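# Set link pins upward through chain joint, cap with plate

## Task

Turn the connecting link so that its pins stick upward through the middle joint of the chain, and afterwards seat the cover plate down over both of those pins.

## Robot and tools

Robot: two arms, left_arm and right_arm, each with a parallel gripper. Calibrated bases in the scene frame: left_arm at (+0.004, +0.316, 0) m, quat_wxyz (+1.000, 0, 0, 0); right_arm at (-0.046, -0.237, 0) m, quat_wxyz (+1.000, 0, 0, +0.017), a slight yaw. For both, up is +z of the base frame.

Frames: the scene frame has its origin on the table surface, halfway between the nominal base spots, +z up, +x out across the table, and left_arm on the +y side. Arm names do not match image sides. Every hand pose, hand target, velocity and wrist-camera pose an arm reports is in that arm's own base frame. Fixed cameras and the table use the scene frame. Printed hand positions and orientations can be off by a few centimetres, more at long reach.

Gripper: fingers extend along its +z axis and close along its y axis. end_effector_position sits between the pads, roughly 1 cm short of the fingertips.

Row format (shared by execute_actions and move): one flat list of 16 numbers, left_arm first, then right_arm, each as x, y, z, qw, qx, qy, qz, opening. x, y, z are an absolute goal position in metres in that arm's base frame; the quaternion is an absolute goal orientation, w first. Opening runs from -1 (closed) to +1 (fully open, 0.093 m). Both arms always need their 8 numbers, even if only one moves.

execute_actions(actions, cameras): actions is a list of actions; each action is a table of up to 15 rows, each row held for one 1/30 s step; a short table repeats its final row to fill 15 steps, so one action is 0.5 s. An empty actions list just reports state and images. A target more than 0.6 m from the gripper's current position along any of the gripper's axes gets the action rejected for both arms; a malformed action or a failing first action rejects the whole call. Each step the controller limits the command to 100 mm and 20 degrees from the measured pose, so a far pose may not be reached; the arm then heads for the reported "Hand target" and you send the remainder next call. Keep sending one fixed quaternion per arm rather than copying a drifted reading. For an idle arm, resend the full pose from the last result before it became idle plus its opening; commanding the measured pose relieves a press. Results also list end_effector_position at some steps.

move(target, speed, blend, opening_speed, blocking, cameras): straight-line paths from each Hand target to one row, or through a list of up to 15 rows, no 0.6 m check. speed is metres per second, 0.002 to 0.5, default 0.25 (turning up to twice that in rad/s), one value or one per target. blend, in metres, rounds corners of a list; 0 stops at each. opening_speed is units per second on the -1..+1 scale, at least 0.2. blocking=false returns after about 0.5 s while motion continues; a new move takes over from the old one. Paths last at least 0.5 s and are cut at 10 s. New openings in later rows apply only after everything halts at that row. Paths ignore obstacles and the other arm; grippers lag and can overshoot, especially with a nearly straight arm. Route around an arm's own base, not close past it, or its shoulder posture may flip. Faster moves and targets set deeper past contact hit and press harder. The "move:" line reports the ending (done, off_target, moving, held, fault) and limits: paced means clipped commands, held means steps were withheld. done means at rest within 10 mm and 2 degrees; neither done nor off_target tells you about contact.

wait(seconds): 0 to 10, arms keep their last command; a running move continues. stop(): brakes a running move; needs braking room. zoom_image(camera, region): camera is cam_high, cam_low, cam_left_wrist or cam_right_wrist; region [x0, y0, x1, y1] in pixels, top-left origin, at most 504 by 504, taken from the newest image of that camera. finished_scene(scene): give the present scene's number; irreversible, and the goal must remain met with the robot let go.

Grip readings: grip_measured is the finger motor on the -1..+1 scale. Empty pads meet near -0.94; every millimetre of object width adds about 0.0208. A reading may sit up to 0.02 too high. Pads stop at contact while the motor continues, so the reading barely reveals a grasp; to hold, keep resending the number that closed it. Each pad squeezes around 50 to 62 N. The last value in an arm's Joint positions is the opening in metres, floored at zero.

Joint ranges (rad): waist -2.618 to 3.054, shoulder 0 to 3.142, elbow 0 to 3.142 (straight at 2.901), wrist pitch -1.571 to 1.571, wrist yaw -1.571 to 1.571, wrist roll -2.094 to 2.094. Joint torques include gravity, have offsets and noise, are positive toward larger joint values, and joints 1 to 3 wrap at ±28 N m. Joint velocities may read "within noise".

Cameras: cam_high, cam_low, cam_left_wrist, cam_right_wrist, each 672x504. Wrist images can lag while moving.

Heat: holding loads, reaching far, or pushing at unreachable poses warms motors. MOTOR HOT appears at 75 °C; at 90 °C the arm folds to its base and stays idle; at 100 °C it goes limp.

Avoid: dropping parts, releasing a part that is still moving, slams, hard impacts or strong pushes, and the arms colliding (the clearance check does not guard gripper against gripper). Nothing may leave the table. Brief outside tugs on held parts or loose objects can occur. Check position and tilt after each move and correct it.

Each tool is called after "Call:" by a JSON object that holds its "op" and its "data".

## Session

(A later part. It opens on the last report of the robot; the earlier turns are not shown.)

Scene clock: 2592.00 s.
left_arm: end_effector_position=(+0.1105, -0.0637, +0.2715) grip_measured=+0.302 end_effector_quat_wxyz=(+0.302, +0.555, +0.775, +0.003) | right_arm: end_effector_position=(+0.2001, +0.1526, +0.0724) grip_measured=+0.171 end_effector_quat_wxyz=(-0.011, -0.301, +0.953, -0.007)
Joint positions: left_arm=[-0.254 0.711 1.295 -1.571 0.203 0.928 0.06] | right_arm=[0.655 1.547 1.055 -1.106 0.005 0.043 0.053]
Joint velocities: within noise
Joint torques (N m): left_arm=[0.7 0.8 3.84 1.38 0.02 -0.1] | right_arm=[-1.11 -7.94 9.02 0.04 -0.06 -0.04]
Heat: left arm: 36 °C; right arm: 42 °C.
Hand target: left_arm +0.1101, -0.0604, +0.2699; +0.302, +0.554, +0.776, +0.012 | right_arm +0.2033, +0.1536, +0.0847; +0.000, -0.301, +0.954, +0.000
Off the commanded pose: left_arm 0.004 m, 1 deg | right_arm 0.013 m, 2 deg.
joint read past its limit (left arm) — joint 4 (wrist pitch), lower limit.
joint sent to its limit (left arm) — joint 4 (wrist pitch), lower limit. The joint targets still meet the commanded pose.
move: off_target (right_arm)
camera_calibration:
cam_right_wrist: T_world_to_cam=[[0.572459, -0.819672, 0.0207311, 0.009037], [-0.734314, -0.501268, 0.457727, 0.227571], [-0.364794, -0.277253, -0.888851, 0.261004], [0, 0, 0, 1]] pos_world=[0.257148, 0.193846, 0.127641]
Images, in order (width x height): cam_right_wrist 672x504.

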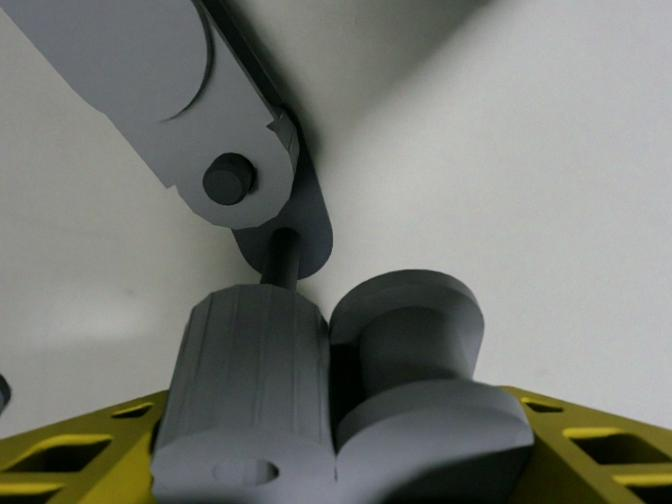

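Call:
{"op": "move", "data": {"target": [0.11,-0.06,0.27,0.301,0.555,0.776,0.010,0.3,0.2034,0.1538,0.11,0,-0.3007,0.9537,0,-0.4], "speed": 0.06, "cameras": ["cam_right_wrist","cam_high","cam_low"]}}

Scene clock: 2631.43 s.
left_arm: end_effector_position=(+0.1105, -0.0637, +0.2715) grip_measured=+0.302 end_effector_quat_wxyz=(+0.302, +0.555, +0.775, +0.003) | right_arm: end_effector_position=(+0.2013, +0.1534, +0.0968) grip_measured=+0.171 end_effector_quat_wxyz=(-0.012, -0.301, +0.953, -0.007)
Joint positions: left_arm=[-0.254 0.711 1.295 -1.571 0.203 0.928 0.06] | right_arm=[0.655 1.535 1.142 -1.206 0.005 0.043 0.053]
Joint velocities: within noise
Joint torques (N m): left_arm=[0.7 0.8 3.85 1.37 0.02 -0.1] | right_arm=[-0.81 -8.18 9.1 0.13 -0.06 -0.09]
Heat: left arm: 36 °C; right arm: 44 °C.
Hand target: left_arm +0.1101, -0.0604, +0.2699; +0.302, +0.554, +0.776, +0.012 | right_arm +0.2033, +0.1537, +0.1097; +0.000, -0.301, +0.954, +0.000
Off the commanded pose: left_arm 0.004 m, 1 deg | right_arm 0.013 m, 2 deg.
joint read past its limit (left arm) — joint 4 (wrist pitch), lower limit.
joint sent to its limit (left arm) — joint 4 (wrist pitch), lower limit. The joint targets still meet the commanded pose.
move: off_target (right_arm)
camera_calibration:
cam_right_wrist: T_world_to_cam=[[0.572484, -0.819652, 0.0208003, 0.00858053], [-0.733759, -0.500842, 0.459081, 0.217349], [-0.365869, -0.278079, -0.888151, 0.28363], [0, 0, 0, 1]] pos_world=[0.258341, 0.194762, 0.151947]
Images, in order (width x height): cam_high 672x504, cam_low 672x504, cam_right_wrist 672x504.

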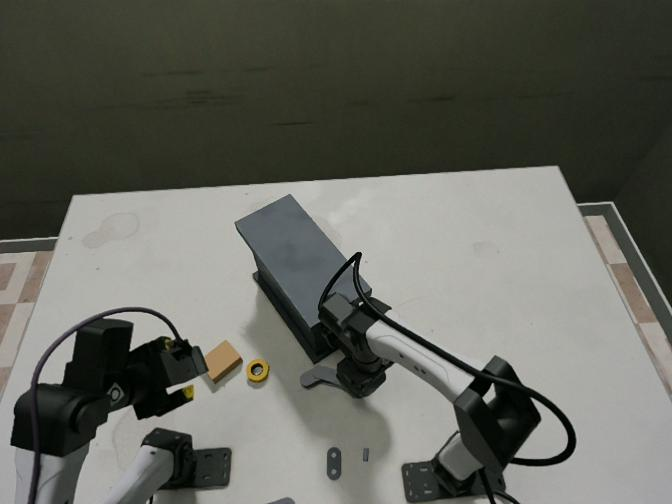

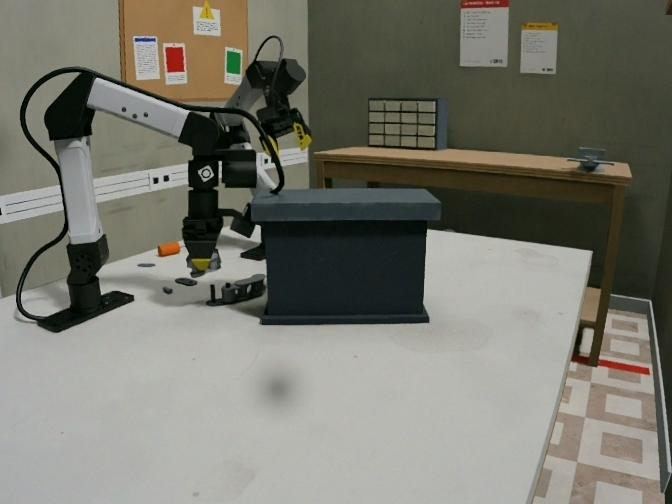

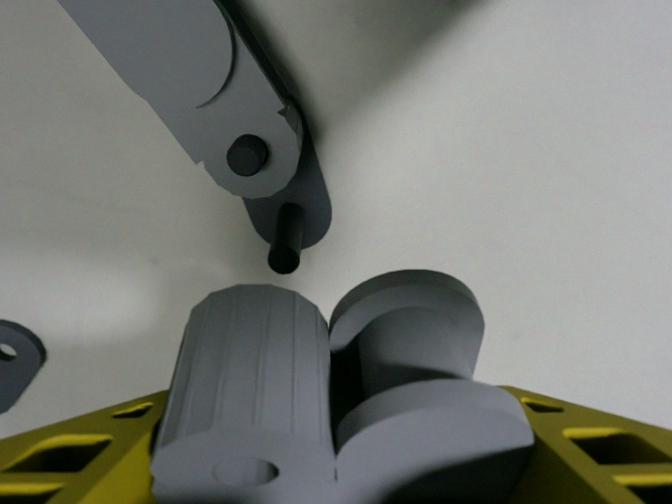

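Call:
{"op": "move", "data": {"target": [[0.11,-0.06,0.27,0.301,0.555,0.776,0.010,0.3,0.172,0.102,0.08,0,-0.3007,0.9537,0,-0.4],[0.11,-0.06,0.27,0.301,0.555,0.776,0.010,0.3,0.172,0.102,0.035,0,-0.3007,0.9537,0,-0.4]], "speed": [0.08,0.04], "cameras": ["cam_right_wrist","cam_high","cam_low"]}}

Scene clock: 2655.60 s.
left_arm: end_effector_position=(+0.1105, -0.0637, +0.2715) grip_measured=+0.302 end_effector_quat_wxyz=(+0.302, +0.555, +0.775, +0.003) | right_arm: end_effector_position=(+0.1697, +0.1013, +0.0359) grip_measured=+0.171 end_effector_quat_wxyz=(-0.003, -0.300, +0.954, -0.003)
Joint positions: left_arm=[-0.254 0.711 1.295 -1.571 0.203 0.929 0.06] | right_arm=[0.542 1.362 0.742 -0.959 0.005 -0.068 0.053]
Joint velocities: within noise
Joint torques (N m): left_arm=[0.7 0.79 3.85 1.38 0.02 -0.1] | right_arm=[-0.95 -3.32 5.87 0.54 -0.02 -0.11]
Heat: left arm: 36 °C; right arm: 47 °C.
Hand target: left_arm +0.1101, -0.0604, +0.2699; +0.302, +0.554, +0.776, +0.012 | right_arm +0.1719, +0.1020, +0.0350; +0.000, -0.301, +0.954, +0.000
Off the commanded pose: left_arm 0.004 m, 1 deg | right_arm 0.003 m, 1 deg.
joint read past its limit (left arm) — joint 4 (wrist pitch), lower limit.
joint sent to its limit (left arm) — joint 4 (wrist pitch), lower limit. The joint targets still meet the commanded pose.
move: done
camera_calibration:
cam_right_wrist: T_world_to_cam=[[0.570296, -0.821228, 0.0186617, -0.0142133], [-0.741627, -0.504983, 0.441568, 0.198405], [-0.353204, -0.265664, -0.897034, 0.200413], [0, 0, 0, 1]] pos_world=[0.226035, 0.141761, 0.0924335]
Images, in order (width x height): cam_high 672x504, cam_low 672x504, cam_right_wrist 672x504.

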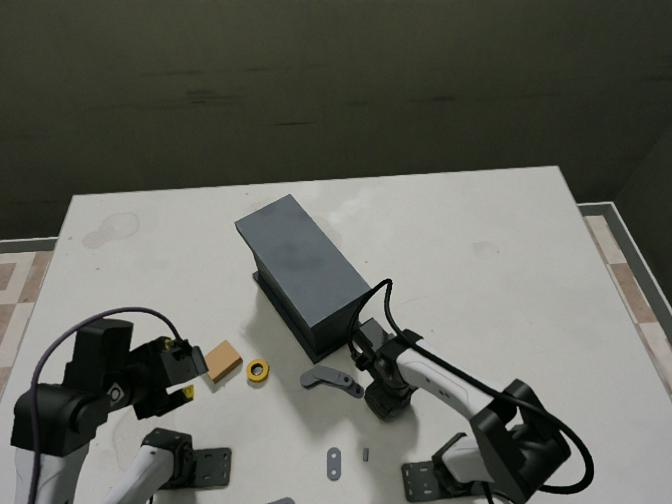

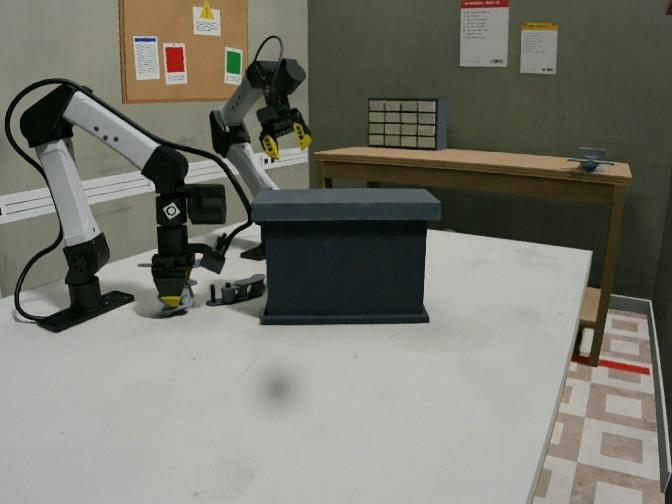

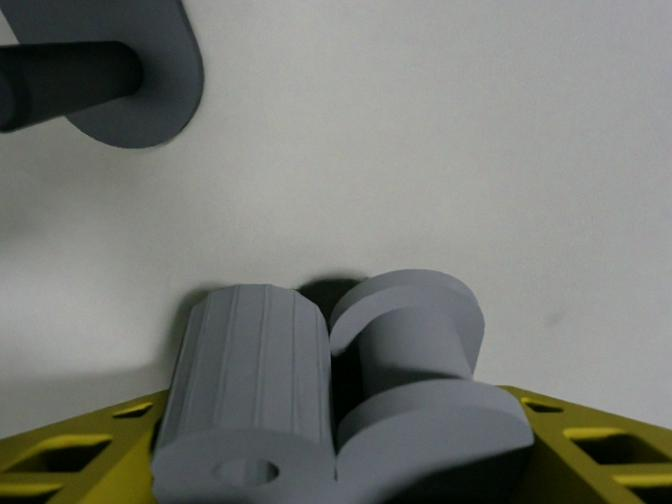

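Call:
{"op": "move", "data": {"target": [0.11,-0.06,0.27,0.301,0.555,0.776,0.010,0.3,0.172,0.102,0.014,0,-0.3007,0.9537,0,-0.4], "speed": [0.02], "cameras": ["cam_right_wrist"]}}

Scene clock: 2659.80 s.
left_arm: end_effector_position=(+0.1105, -0.0637, +0.2715) grip_measured=+0.302 end_effector_quat_wxyz=(+0.302, +0.555, +0.775, +0.003) | right_arm: end_effector_position=(+0.1748, +0.1044, +0.0232) grip_measured=+0.170 end_effector_quat_wxyz=(+0.009, -0.301, +0.954, +0.000)
Joint positions: left_arm=[-0.254 0.711 1.295 -1.571 0.203 0.929 0.06] | right_arm=[0.542 1.385 0.705 -0.874 0.005 -0.069 0.053]
Joint velocities: within noise
Joint torques (N m): left_arm=[0.72 0.79 3.85 1.38 0.02 -0.1] | right_arm=[-0.77 -2.09 3.69 0.7 -0.05 -0.06]
Heat: left arm: 36 °C; right arm: 46 °C.
Hand target: left_arm +0.1101, -0.0604, +0.2699; +0.302, +0.554, +0.776, +0.012 | right_arm +0.1716, +0.1019, +0.0145; +0.000, -0.301, +0.954, +0.000
Off the commanded pose: left_arm 0.004 m, 1 deg | right_arm 0.010 m, 1 deg.
joint read past its limit (left arm) — joint 4 (wrist pitch), lower limit.
joint sent to its limit (left arm) — joint 4 (wrist pitch), lower limit. The joint targets still meet the commanded pose.
move: done
camera_calibration:
cam_right_wrist: T_world_to_cam=[[0.571135, -0.820606, 0.02028, -0.0146108], [-0.74999, -0.511626, 0.419229, 0.212047], [-0.333646, -0.254646, -0.907654, 0.18732], [0, 0, 0, 1]] pos_world=[0.229876, 0.144199, 0.0814219]
Images, in order (width x height): cam_right_wrist 672x504.

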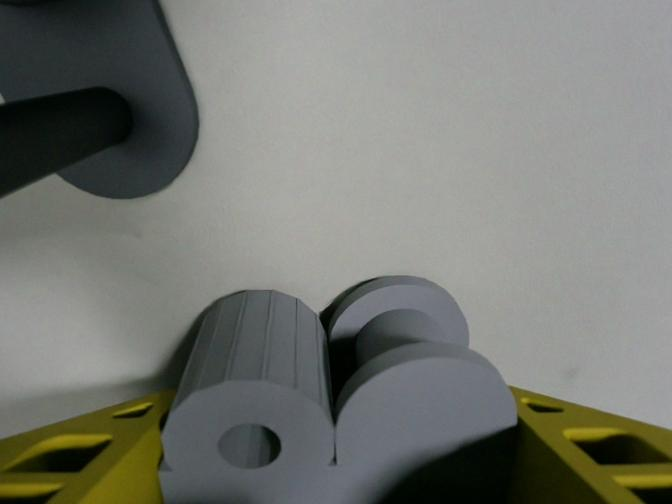

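Call:
{"op": "move", "data": {"target": [0.11,-0.06,0.27,0.301,0.555,0.776,0.010,0.3,0.1700,0.1005,0.005,0,-0.3007,0.9537,0,-0.4], "speed": [0.02], "cameras": ["cam_right_wrist"]}}

Scene clock: 2663.40 s.
left_arm: end_effector_position=(+0.1105, -0.0637, +0.2715) grip_measured=+0.302 end_effector_quat_wxyz=(+0.302, +0.555, +0.775, +0.003) | right_arm: end_effector_position=(+0.1750, +0.1050, +0.0203) grip_measured=+0.170 end_effector_quat_wxyz=(+0.013, -0.301, +0.953, +0.002)
Joint positions: left_arm=[-0.254 0.711 1.295 -1.571 0.203 0.929 0.06] | right_arm=[0.542 1.385 0.692 -0.853 0.002 -0.07 0.053]
Joint velocities: within noise
Joint torques (N m): left_arm=[0.72 0.79 3.86 1.38 0.02 -0.1] | right_arm=[-1.07 -1.33 1.95 0.94 -0.01 -0.06]
Heat: left arm: 36 °C; right arm: 46 °C.
Hand target: left_arm +0.1101, -0.0604, +0.2699; +0.302, +0.554, +0.776, +0.012 | right_arm +0.1691, +0.1001, +0.0063; +0.000, -0.301, +0.954, +0.000
Off the commanded pose: left_arm 0.004 m, 1 deg | right_arm 0.017 m, 1 deg.
joint read past its limit (left arm) — joint 4 (wrist pitch), lower limit.
joint sent to its limit (left arm) — joint 4 (wrist pitch), lower limit. The joint targets still meet the commanded pose.
move: off_target (right_arm)
camera_calibration:
cam_right_wrist: T_world_to_cam=[[0.571389, -0.820479, 0.0181504, -0.0141524], [-0.752045, -0.514621, 0.411818, 0.214595], [-0.328547, -0.248958, -0.911085, 0.183498], [0, 0, 0, 1]] pos_world=[0.229759, 0.144506, 0.0790658]
Images, in order (width x height): cam_right_wrist 672x504.

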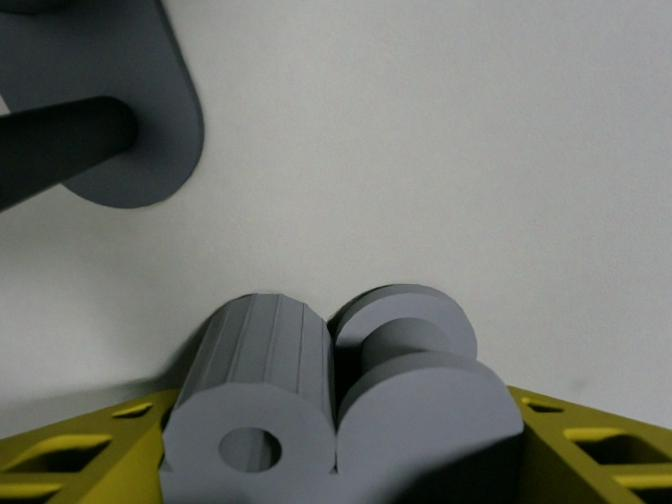

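Call:
{"op": "zoom_image", "data": {"camera": "cam_right_wrist", "region": [150, 270, 350, 504]}}

Scaled by 2.154 from the camera's 672x504 image, which has a finer 960x720 frame.

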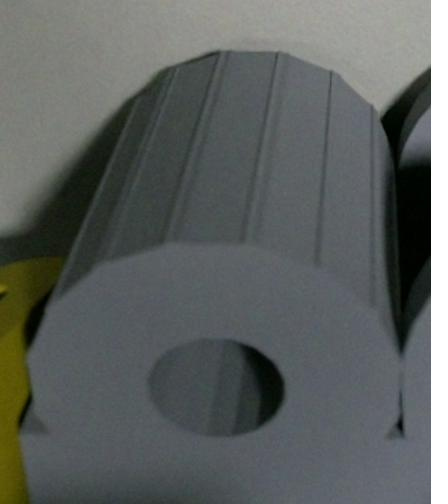

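Call:
{"op": "move", "data": {"target": [[0.11,-0.06,0.27,0.301,0.555,0.776,0.010,0.3,0.172,0.102,0.035,0.015,-0.3007,0.9536,0.003,-0.4],[0.11,-0.06,0.27,0.301,0.555,0.776,0.010,0.3,0.2034,0.1538,0.095,0.015,-0.3007,0.9536,0.003,-0.4],[0.11,-0.06,0.27,0.301,0.555,0.776,0.010,0.3,0.2034,0.1538,0.07,0.015,-0.3007,0.9536,0.003,-0.4]], "speed": [0.03,0.08,0.03], "cameras": ["cam_right_wrist"]}}

Call:
{"op": "zoom_image", "data": {"camera": "cam_right_wrist", "region": [200, 200, 340, 320]}}

Call:
{"op": "zoom_image", "data": {"camera": "cam_right_wrist", "region": [150, 270, 350, 504]}}

Scene clock: 2723.73 s.
left_arm: end_effector_position=(+0.1105, -0.0637, +0.2715) grip_measured=+0.302 end_effector_quat_wxyz=(+0.302, +0.555, +0.775, +0.003) | right_arm: end_effector_position=(+0.2022, +0.1512, +0.0711) grip_measured=+0.170 end_effector_quat_wxyz=(+0.011, -0.301, +0.954, +0.003)
Joint positions: left_arm=[-0.254 0.711 1.295 -1.571 0.203 0.929 0.06] | right_arm=[0.644 1.506 1.011 -1.053 0.002 0.032 0.053]
Joint velocities: within noise
Joint torques (N m): left_arm=[0.7 0.79 3.85 1.38 0.02 -0.1] | right_arm=[0.21 -4.96 6.22 0.62 0.05 0.08]
Heat: left arm: 37 °C; right arm: 41 °C.
Hand target: left_arm +0.1101, -0.0604, +0.2699; +0.302, +0.554, +0.776, +0.012 | right_arm +0.2034, +0.1538, +0.0701; +0.015, -0.301, +0.954, +0.003
Off the commanded pose: left_arm 0.004 m, 1 deg | right_arm 0.003 m, 0 deg.
joint read past its limit (left arm) — joint 4 (wrist pitch), lower limit.
joint sent to its limit (left arm) — joint 4 (wrist pitch), lower limit. The joint targets still meet the commanded pose.
move: done
camera_calibration:
cam_right_wrist: T_world_to_cam=[[0.571152, -0.820695, 0.0156751, 0.00750696], [-0.75096, -0.51472, 0.413669, 0.23755], [-0.331427, -0.248039, -0.910293, 0.250646], [0, 0, 0, 1]] pos_world=[0.257174, 0.190603, 0.129777]
Images, in order (width x height): cam_right_wrist 672x504.

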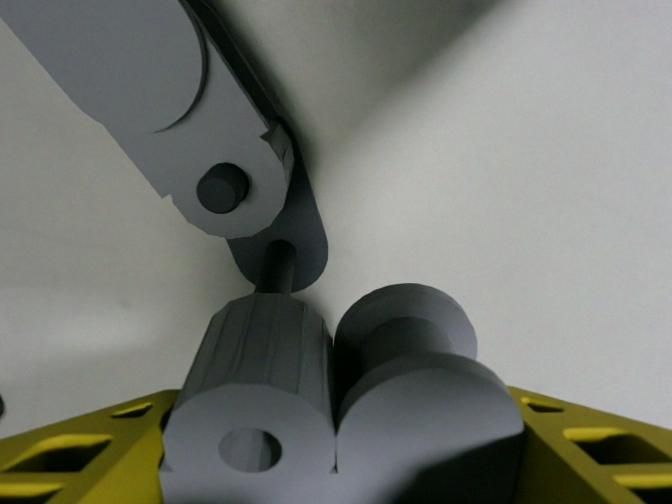

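Scaled by 3.600 from the camera's 672x504 image, which has a finer 960x720 frame.

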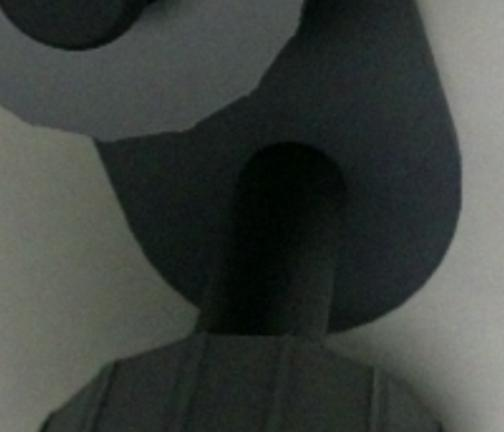

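Scaled by 2.154 from the camera's 672x504 image, which has a finer 960x720 frame.

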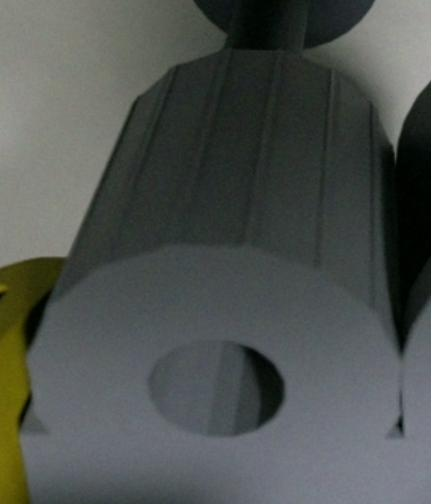

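Call:
{"op": "move", "data": {"target": [[0.11,-0.06,0.27,0.301,0.555,0.776,0.010,0.3,0.2042,0.1570,0.095,0.015,-0.3007,0.9536,0.003,-0.4],[0.11,-0.06,0.27,0.301,0.555,0.776,0.010,0.3,0.2042,0.1570,0.07,0.015,-0.3007,0.9536,0.003,-0.4]], "speed": [0.05,0.03], "cameras": ["cam_right_wrist"]}}

Call:
{"op": "zoom_image", "data": {"camera": "cam_right_wrist", "region": [200, 200, 340, 320]}}

Call:
{"op": "zoom_image", "data": {"camera": "cam_right_wrist", "region": [150, 270, 350, 504]}}

Scene clock: 2753.07 s.
left_arm: end_effector_position=(+0.1105, -0.0637, +0.2715) grip_measured=+0.302 end_effector_quat_wxyz=(+0.302, +0.555, +0.775, +0.003) | right_arm: end_effector_position=(+0.2031, +0.1543, +0.0711) grip_measured=+0.170 end_effector_quat_wxyz=(+0.011, -0.301, +0.954, +0.003)
Joint positions: left_arm=[-0.254 0.711 1.295 -1.571 0.203 0.929 0.06] | right_arm=[0.651 1.516 1.02 -1.053 0.002 0.04 0.053]
Joint velocities: within noise
Joint torques (N m): left_arm=[0.73 0.8 3.85 1.37 0.03 -0.11] | right_arm=[0.21 -4.93 6.26 0.61 0.04 0.04]
Heat: left arm: 37 °C; right arm: 42 °C.
Hand target: left_arm +0.1101, -0.0604, +0.2699; +0.302, +0.554, +0.776, +0.012 | right_arm +0.2041, +0.1570, +0.0701; +0.015, -0.301, +0.954, +0.003
Off the commanded pose: left_arm 0.004 m, 1 deg | right_arm 0.003 m, 0 deg.
joint read past its limit (left arm) — joint 4 (wrist pitch), lower limit.
joint sent to its limit (left arm) — joint 4 (wrist pitch), lower limit. The joint targets still meet the commanded pose.
move: done
camera_calibration:
cam_right_wrist: T_world_to_cam=[[0.570847, -0.82091, 0.0155072, 0.00964638], [-0.75099, -0.514405, 0.414006, 0.239666], [-0.331885, -0.24798, -0.910142, 0.251712], [0, 0, 0, 1]] pos_world=[0.258019, 0.193624, 0.129721]
Images, in order (width x height): cam_right_wrist 672x504.

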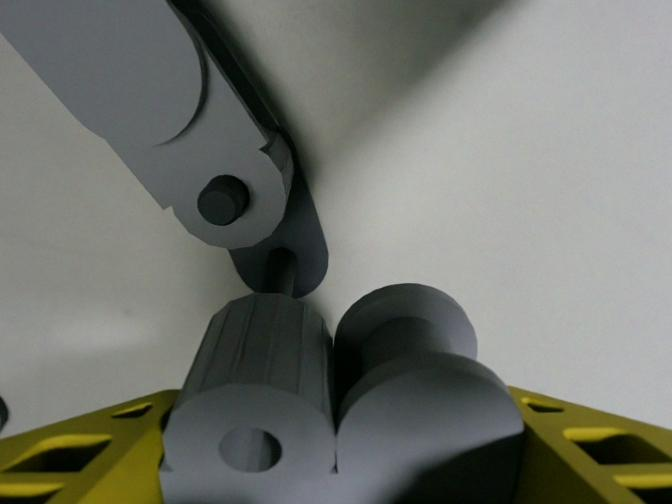

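Scaled by 3.600 from the camera's 672x504 image, which has a finer 960x720 frame.

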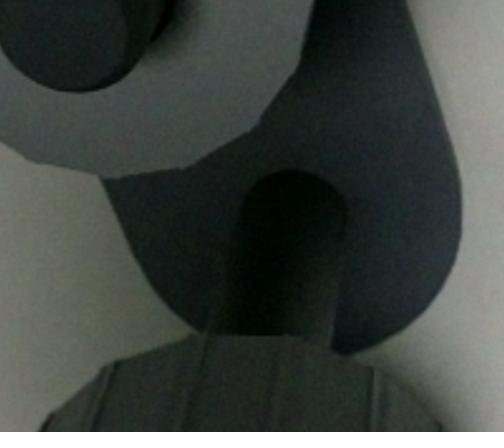

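Scaled by 2.154 from the camera's 672x504 image, which has a finer 960x720 frame.

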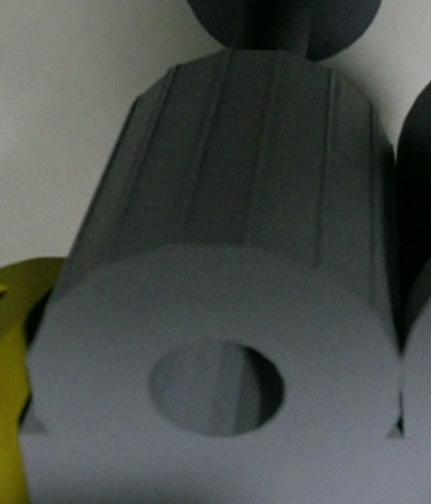

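Call:
{"op": "move", "data": {"target": [[0.11,-0.06,0.27,0.301,0.555,0.776,0.010,0.3,0.2030,0.1590,0.095,0.015,-0.3007,0.9536,0.003,-0.4],[0.11,-0.06,0.27,0.301,0.555,0.776,0.010,0.3,0.2030,0.1590,0.07,0.015,-0.3007,0.9536,0.003,-0.4]], "speed": [0.05,0.03], "cameras": ["cam_right_wrist"]}}

Call:
{"op": "zoom_image", "data": {"camera": "cam_right_wrist", "region": [200, 200, 340, 320]}}

Call:
{"op": "zoom_image", "data": {"camera": "cam_right_wrist", "region": [150, 270, 350, 504]}}

Scene clock: 2775.33 s.
left_arm: end_effector_position=(+0.1105, -0.0637, +0.2715) grip_measured=+0.302 end_effector_quat_wxyz=(+0.302, +0.555, +0.775, +0.003) | right_arm: end_effector_position=(+0.2021, +0.1563, +0.0715) grip_measured=+0.170 end_effector_quat_wxyz=(+0.012, -0.301, +0.954, +0.003)
Joint positions: left_arm=[-0.254 0.711 1.295 -1.571 0.203 0.929 0.06] | right_arm=[0.66 1.516 1.022 -1.053 0.002 0.049 0.053]
Joint velocities: within noise
Joint torques (N m): left_arm=[0.72 0.8 3.86 1.38 0.02 -0.1] | right_arm=[0.31 -4.82 6.16 0.63 0.02 0]
Heat: left arm: 37 °C; right arm: 42 °C.
Hand target: left_arm +0.1101, -0.0604, +0.2699; +0.302, +0.554, +0.776, +0.012 | right_arm +0.2030, +0.1591, +0.0701; +0.015, -0.301, +0.954, +0.003
Off the commanded pose: left_arm 0.004 m, 1 deg | right_arm 0.003 m, 0 deg.
joint read past its limit (left arm) — joint 4 (wrist pitch), lower limit.
joint sent to its limit (left arm) — joint 4 (wrist pitch), lower limit. The joint targets still meet the commanded pose.
move: done
camera_calibration:
cam_right_wrist: T_world_to_cam=[[0.570519, -0.821143, 0.0152193, 0.0120229], [-0.751638, -0.51458, 0.41261, 0.240081], [-0.330981, -0.246841, -0.91078, 0.251926], [0, 0, 0, 1]] pos_world=[0.256977, 0.195599, 0.130206]
Images, in order (width x height): cam_right_wrist 672x504.

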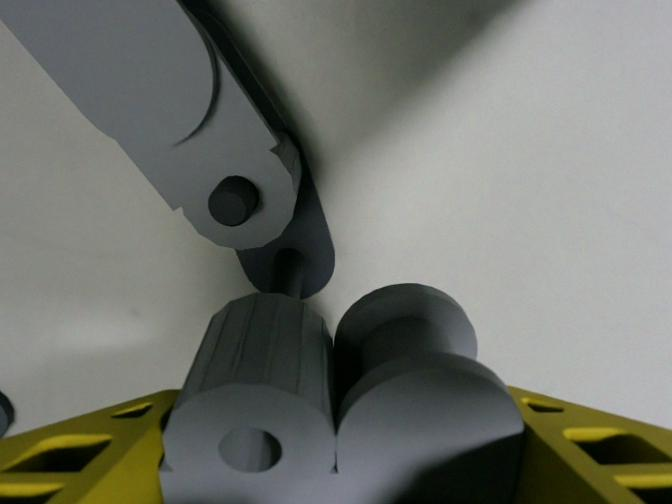

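Scaled by 3.600 from the camera's 672x504 image, which has a finer 960x720 frame.

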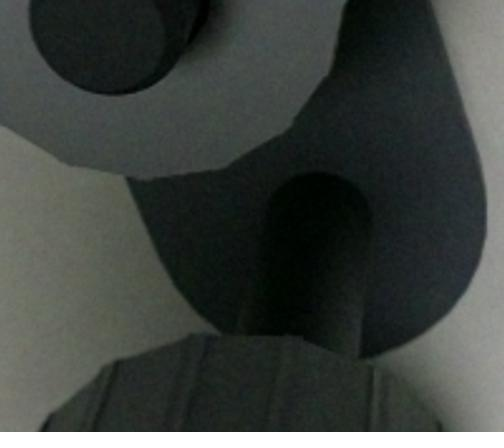

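Scaled by 2.154 from the camera's 672x504 image, which has a finer 960x720 frame.

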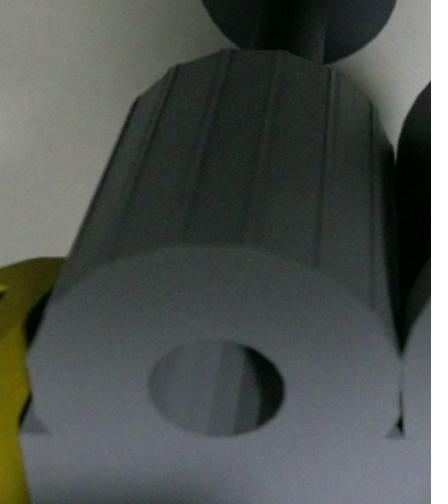

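Call:
{"op": "move", "data": {"target": [[0.11,-0.06,0.27,0.301,0.555,0.776,0.010,0.3,0.2029,0.1587,0.056,0.015,-0.3007,0.9536,0.003,-0.4]], "speed": [0.02], "cameras": ["cam_right_wrist"]}}

Call:
{"op": "zoom_image", "data": {"camera": "cam_right_wrist", "region": [150, 270, 350, 504]}}

Scene clock: 2785.70 s.
left_arm: end_effector_position=(+0.1105, -0.0637, +0.2715) grip_measured=+0.302 end_effector_quat_wxyz=(+0.302, +0.555, +0.775, +0.003) | right_arm: end_effector_position=(+0.2021, +0.1564, +0.0582) grip_measured=+0.170 end_effector_quat_wxyz=(+0.012, -0.301, +0.954, +0.003)
Joint positions: left_arm=[-0.254 0.711 1.295 -1.571 0.203 0.929 0.06] | right_arm=[0.66 1.53 0.981 -0.996 0.002 0.049 0.053]
Joint velocities: left_arm=[0.007 -0.012 0.007 -0.081 -0.051 0.154 0] | right_arm=[within noise]
Joint torques (N m): left_arm=[0.7 0.8 3.86 1.37 0.03 -0.1] | right_arm=[0.06 -4.88 5.87 0.69 0.03 0.08]
Heat: left arm: 37 °C; right arm: 42 °C.
Hand target: left_arm +0.1101, -0.0604, +0.2699; +0.302, +0.554, +0.776, +0.012 | right_arm +0.2028, +0.1587, +0.0561; +0.015, -0.301, +0.954, +0.003
Off the commanded pose: left_arm 0.004 m, 1 deg | right_arm 0.003 m, 0 deg.
joint read past its limit (left arm) — joint 4 (wrist pitch), lower limit.
joint sent to its limit (left arm) — joint 4 (wrist pitch), lower limit. The joint targets still meet the commanded pose.
move: done
camera_calibration:
cam_right_wrist: T_world_to_cam=[[0.57051, -0.821151, 0.0151791, 0.0122362], [-0.751887, -0.514773, 0.411917, 0.245788], [-0.330432, -0.246415, -0.911095, 0.239691], [0, 0, 0, 1]] pos_world=[0.257025, 0.195636, 0.116952]
Images, in order (width x height): cam_right_wrist 672x504.

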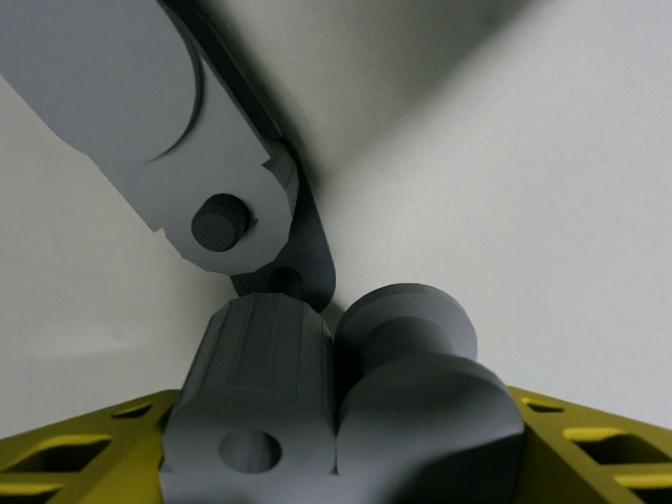

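Scaled by 2.154 from the camera's 672x504 image, which has a finer 960x720 frame.

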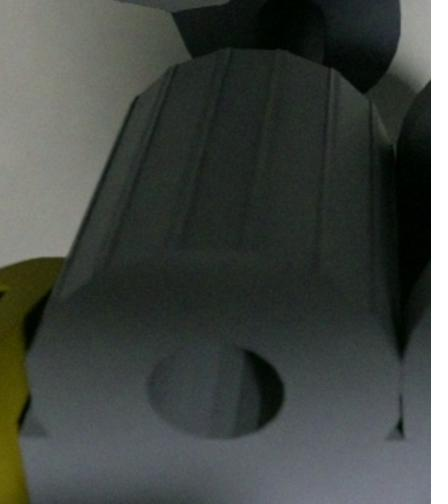

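Call:
{"op": "move", "data": {"target": [[0.11,-0.06,0.27,0.301,0.555,0.776,0.010,0.3,0.2029,0.1587,0.050,0.015,-0.3007,0.9536,0.003,-0.4]], "speed": [0.01], "cameras": ["cam_right_wrist"]}}

Call:
{"op": "zoom_image", "data": {"camera": "cam_right_wrist", "region": [150, 250, 350, 484]}}

Scene clock: 2792.47 s.
left_arm: end_effector_position=(+0.1105, -0.0637, +0.2715) grip_measured=+0.302 end_effector_quat_wxyz=(+0.302, +0.555, +0.775, +0.003) | right_arm: end_effector_position=(+0.2015, +0.1559, +0.0561) grip_measured=+0.168 end_effector_quat_wxyz=(+0.012, -0.301, +0.954, +0.003)
Joint positions: left_arm=[-0.254 0.711 1.295 -1.571 0.203 0.929 0.06] | right_arm=[0.66 1.53 0.972 -0.988 0.002 0.049 0.053]
Joint velocities: within noise
Joint torques (N m): left_arm=[0.72 0.8 3.85 1.37 0.02 -0.1] | right_arm=[0.42 -4.08 5.18 0.84 0.03 0.04]
Heat: left arm: 37 °C; right arm: 42 °C.
Hand target: left_arm +0.1101, -0.0604, +0.2699; +0.302, +0.554, +0.776, +0.012 | right_arm +0.2027, +0.1586, +0.0502; +0.015, -0.301, +0.954, +0.003
Off the commanded pose: left_arm 0.004 m, 1 deg | right_arm 0.007 m, 0 deg.
joint read past its limit (left arm) — joint 4 (wrist pitch), lower limit.
joint sent to its limit (left arm) — joint 4 (wrist pitch), lower limit. The joint targets still meet the commanded pose.
move: done
camera_calibration:
cam_right_wrist: T_world_to_cam=[[0.570514, -0.821147, 0.0151992, 0.0122247], [-0.751762, -0.514677, 0.412264, 0.245891], [-0.330706, -0.246628, -0.910938, 0.237531], [0, 0, 0, 1]] pos_world=[0.256431, 0.195175, 0.114818]
Images, in order (width x height): cam_right_wrist 672x504.

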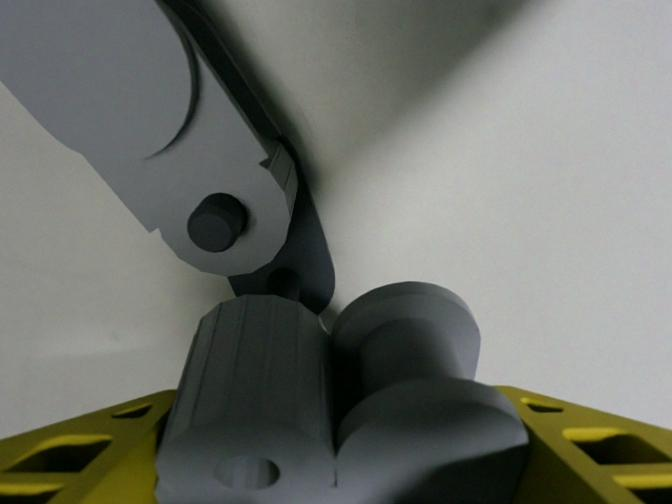

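Scaled by 2.154 from the camera's 672x504 image, which has a finer 960x720 frame.

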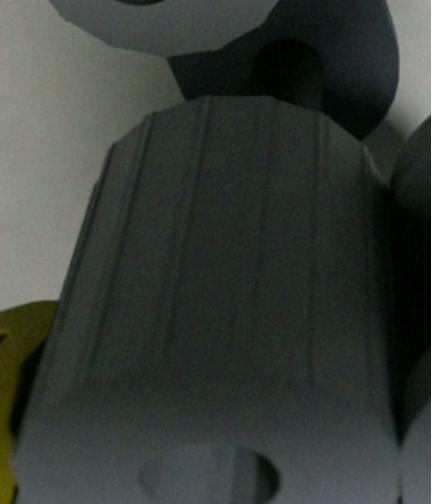

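Call:
{"op": "execute_actions", "data": {"actions": [], "cameras": ["cam_left_wrist","cam_high"]}}

Call:
{"op": "zoom_image", "data": {"camera": "cam_high", "region": [260, 300, 440, 440]}}

Scene clock: 2818.30 s.
left_arm: end_effector_position=(+0.1105, -0.0637, +0.2715) grip_measured=+0.302 end_effector_quat_wxyz=(+0.302, +0.555, +0.775, +0.003) | right_arm: end_effector_position=(+0.2015, +0.1559, +0.0561) grip_measured=+0.168 end_effector_quat_wxyz=(+0.012, -0.301, +0.954, +0.003)
Joint positions: left_arm=[-0.254 0.711 1.295 -1.571 0.203 0.929 0.06] | right_arm=[0.66 1.53 0.972 -0.988 0.002 0.049 0.053]
Joint velocities: within noise
Joint torques (N m): left_arm=[0.72 0.79 3.85 1.37 0.03 -0.1] | right_arm=[0.4 -4.23 4.98 0.8 0 0.04]
Heat: left arm: 37 °C; right arm: 41 °C.
Hand target: left_arm +0.1101, -0.0604, +0.2699; +0.302, +0.554, +0.776, +0.012 | right_arm +0.2027, +0.1586, +0.0502; +0.015, -0.301, +0.954, +0.003
Tool commands: left_gripper/opening=+0.3 right_gripper/opening=-0.4
Off the commanded pose: left_arm 0.004 m, 1 deg | right_arm 0.007 m, 0 deg.
joint read past its limit (left arm) — joint 4 (wrist pitch), lower limit.
camera_calibration:
cam_left_wrist: T_world_to_cam=[[-0.859979, -0.392377, -0.326308, 0.159879], [-0.38207, 0.918918, -0.0980382, 0.167273], [0.338318, 0.0403618, -0.940166, 0.301767], [0, 0, 0, 1]] pos_world=[0.099309, -0.103158, 0.35228]
Images, in order (width x height): cam_high 672x504, cam_left_wrist 672x504.

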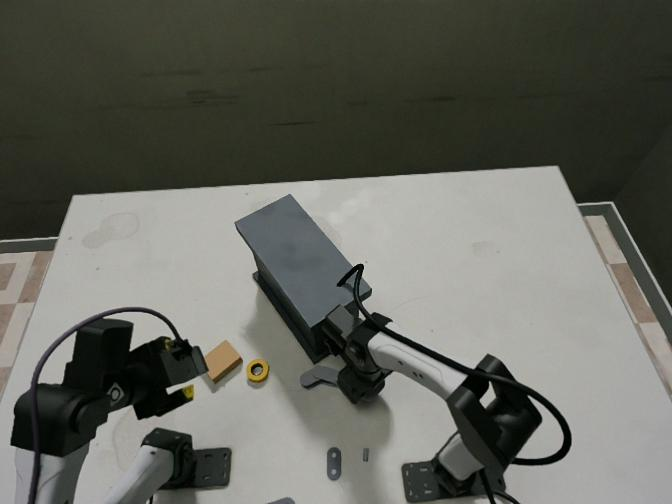

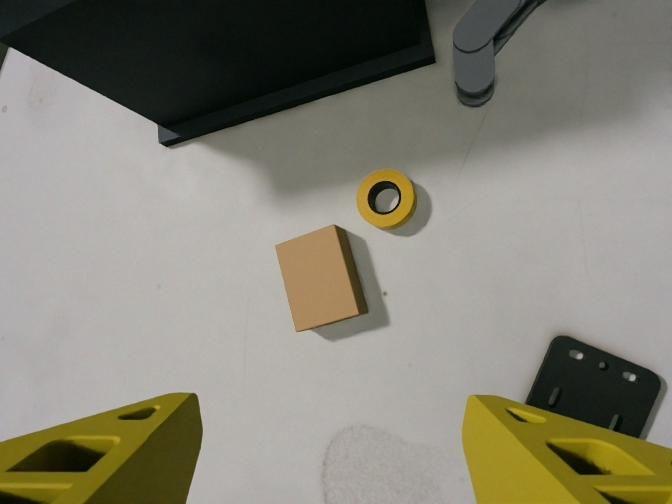

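Scaled by 2.800 from the camera's 672x504 image, which has a finer 960x720 frame.

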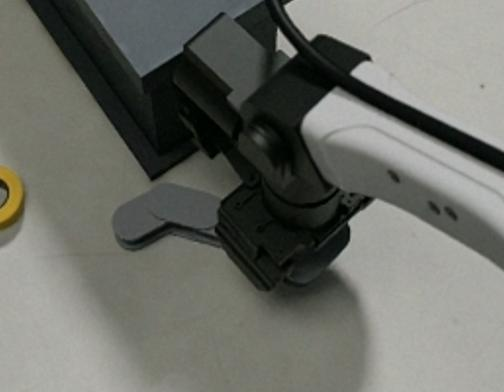

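Call:
{"op": "move", "data": {"target": [[0.11,-0.10,0.25,0.3748,0.5997,0.5997,-0.3749,0.3,0.2029,0.1587,0.085,0.015,-0.3007,0.9536,0.003,-0.4],[0.13,-0.20,0.20,0.3748,0.5997,0.5997,-0.3749,0.3,0.172,0.102,0.08,0.015,-0.3007,0.9536,0.003,-0.4],[0.13,-0.228,0.153,0.3748,0.5997,0.5997,-0.3749,0.3,0.172,0.102,0.03,0.015,-0.3007,0.9536,0.003,-0.4]], "speed": [0.05,0.08,0.06]}}

Scene clock: 2902.30 s.
left_arm: end_effector_position=(+0.1270, -0.1841, +0.2091) grip_measured=+0.302 end_effector_quat_wxyz=(+0.372, +0.597, +0.601, -0.381) | right_arm: end_effector_position=(+0.1797, +0.1143, +0.0770) grip_measured=+0.168 end_effector_quat_wxyz=(+0.015, -0.300, +0.954, +0.003)
Joint positions: left_arm=[-0.247 0.869 0.762 -1.007 1.066 1.044 0.06] | right_arm=[0.568 1.336 0.893 -1.097 0.002 -0.042 0.053]
Joint velocities: within noise
Joint torques (N m): left_arm=[-1.02 -1.88 5.18 1.16 0.41 -0.31] | right_arm=[-1.03 -5.91 6.37 0.31 -0.02 -0.06]
Heat: left arm: 36 °C; right arm: 42 °C.
Hand target: left_arm +0.1269, -0.1846, +0.2077; +0.374, +0.600, +0.599, -0.375 | right_arm +0.1768, +0.1108, +0.0806; +0.015, -0.301, +0.954, +0.003
Off the commanded pose: left_arm 0.071 m, 1 deg | right_arm 0.049 m, 0 deg.
move: off_target (left_arm, right_arm; path cut at 10 s); path passed 1 of 3 targets; limits=paced
camera_calibration:
cam_left_wrist: T_world_to_cam=[[-0.999515, 0.00337421, 0.0309482, 0.122298], [-0.0175179, 0.760828, -0.648718, 0.317807], [-0.0257352, -0.648945, -0.7604, 0.124217], [0, 0, 0, 1]] pos_world=[0.131002, -0.161599, 0.296837]
cam_right_wrist: T_world_to_cam=[[0.569768, -0.821616, 0.0176254, -0.00978463], [-0.754471, -0.514462, 0.407557, 0.200238], [-0.325788, -0.245511, -0.91301, 0.238229], [0, 0, 0, 1]] pos_world=[0.234261, 0.153463, 0.136069]

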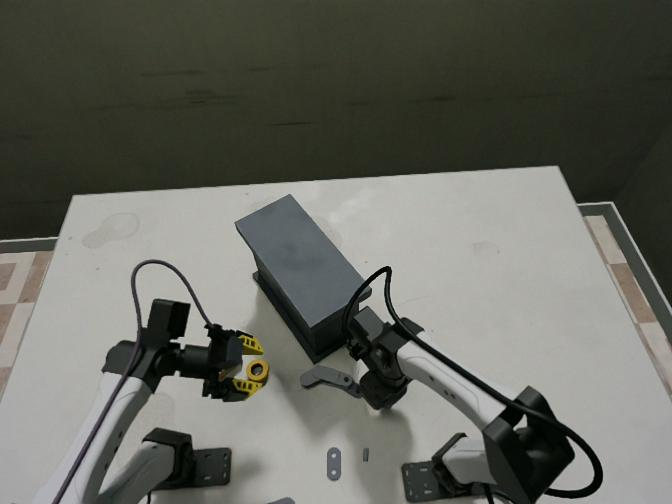

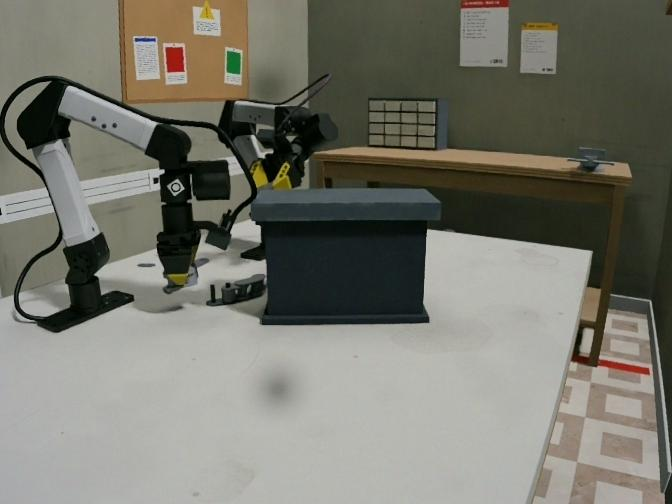

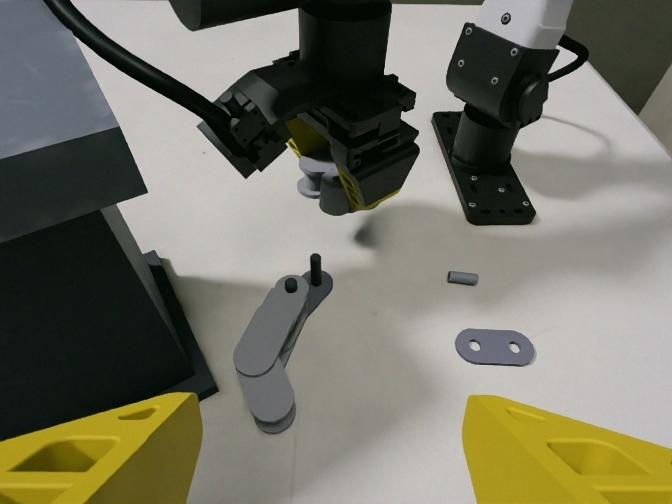

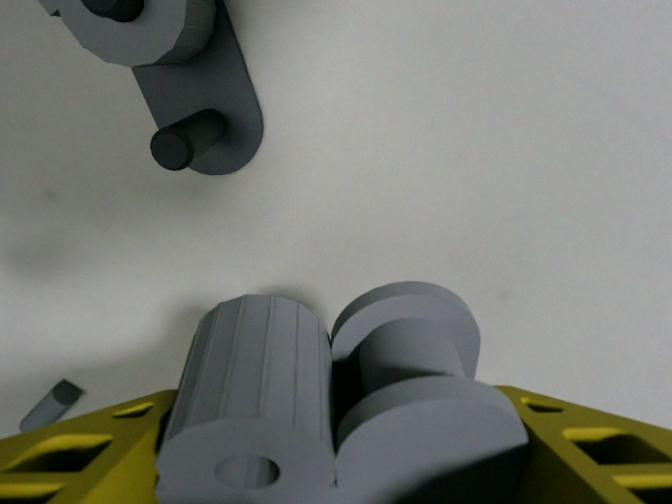

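Call:
{"op": "move", "data": {"target": [[0.13,-0.225,0.16,0.3748,0.5997,0.5997,-0.3749,0.3,0.172,0.102,0.035,0.015,-0.3007,0.9536,0.003,-0.4],[0.13,-0.225,0.16,0.3748,0.5997,0.5997,-0.3749,0.3,0.170,0.100,0.005,0.015,-0.3007,0.9536,0.003,-0.4]], "speed": [0.06,0.02], "cameras": ["cam_left_wrist","cam_right_wrist"]}}

Call:
{"op": "zoom_image", "data": {"camera": "cam_right_wrist", "region": [150, 270, 350, 504]}}

Scene clock: 2914.10 s.
left_arm: end_effector_position=(+0.1289, -0.2235, +0.1627) grip_measured=+0.302 end_effector_quat_wxyz=(+0.374, +0.600, +0.598, -0.378) | right_arm: end_effector_position=(+0.1722, +0.1043, +0.0200) grip_measured=+0.168 end_effector_quat_wxyz=(+0.024, -0.301, +0.953, +0.007)
Joint positions: left_arm=[-0.506 0.847 0.516 -0.46 0.911 0.669 0.06] | right_arm=[0.543 1.349 0.662 -0.835 -0.002 -0.069 0.053]
Joint velocities: within noise
Joint torques (N m): left_arm=[-1.02 -0.73 5.55 1.66 0.26 -0.28] | right_arm=[-1.31 -0.88 2.35 1.04 0.02 -0.11]
Heat: left arm: 36 °C; right arm: 41 °C.
Hand target: left_arm +0.1299, -0.2249, +0.1601; +0.375, +0.600, +0.600, -0.375 | right_arm +0.1691, +0.0997, +0.0063; +0.015, -0.301, +0.954, +0.003
Off the commanded pose: left_arm 0.003 m, 0 deg | right_arm 0.016 m, 1 deg.
move: off_target (right_arm)
camera_calibration:
cam_left_wrist: T_world_to_cam=[[-0.999766, 0.00592472, 0.0208059, 0.12803], [-0.00897165, 0.761603, -0.647982, 0.316692], [-0.0196849, -0.648017, -0.761372, 0.0629477], [0, 0, 0, 1]] pos_world=[0.132081, -0.201161, 0.250474]
cam_right_wrist: T_world_to_cam=[[0.570913, -0.820871, 0.0151267, -0.0129349], [-0.759448, -0.521015, 0.389592, 0.214625], [-0.311923, -0.233911, -0.920863, 0.177873], [0, 0, 0, 1]] pos_world=[0.225864, 0.142812, 0.0803763]
Images, in order (width x height): cam_left_wrist 672x504, cam_right_wrist 672x504.

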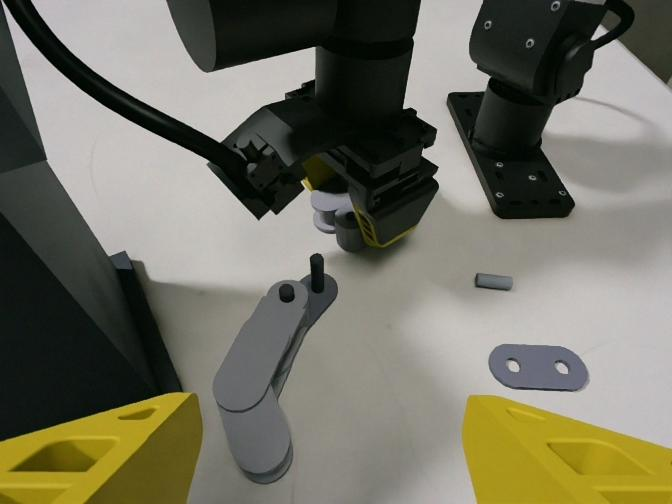

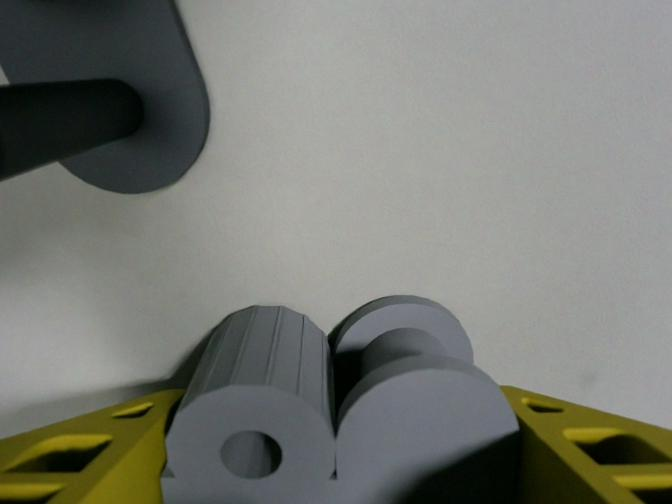

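Scaled by 2.154 from the camera's 672x504 image, which has a finer 960x720 frame.

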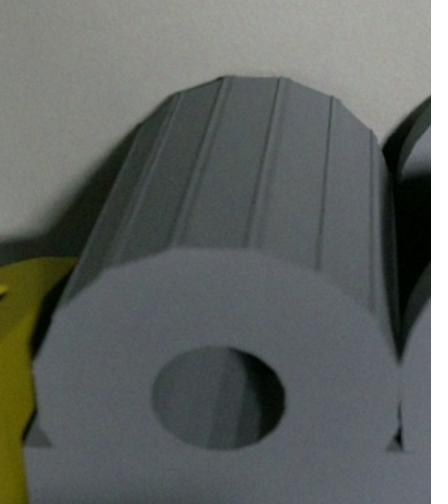

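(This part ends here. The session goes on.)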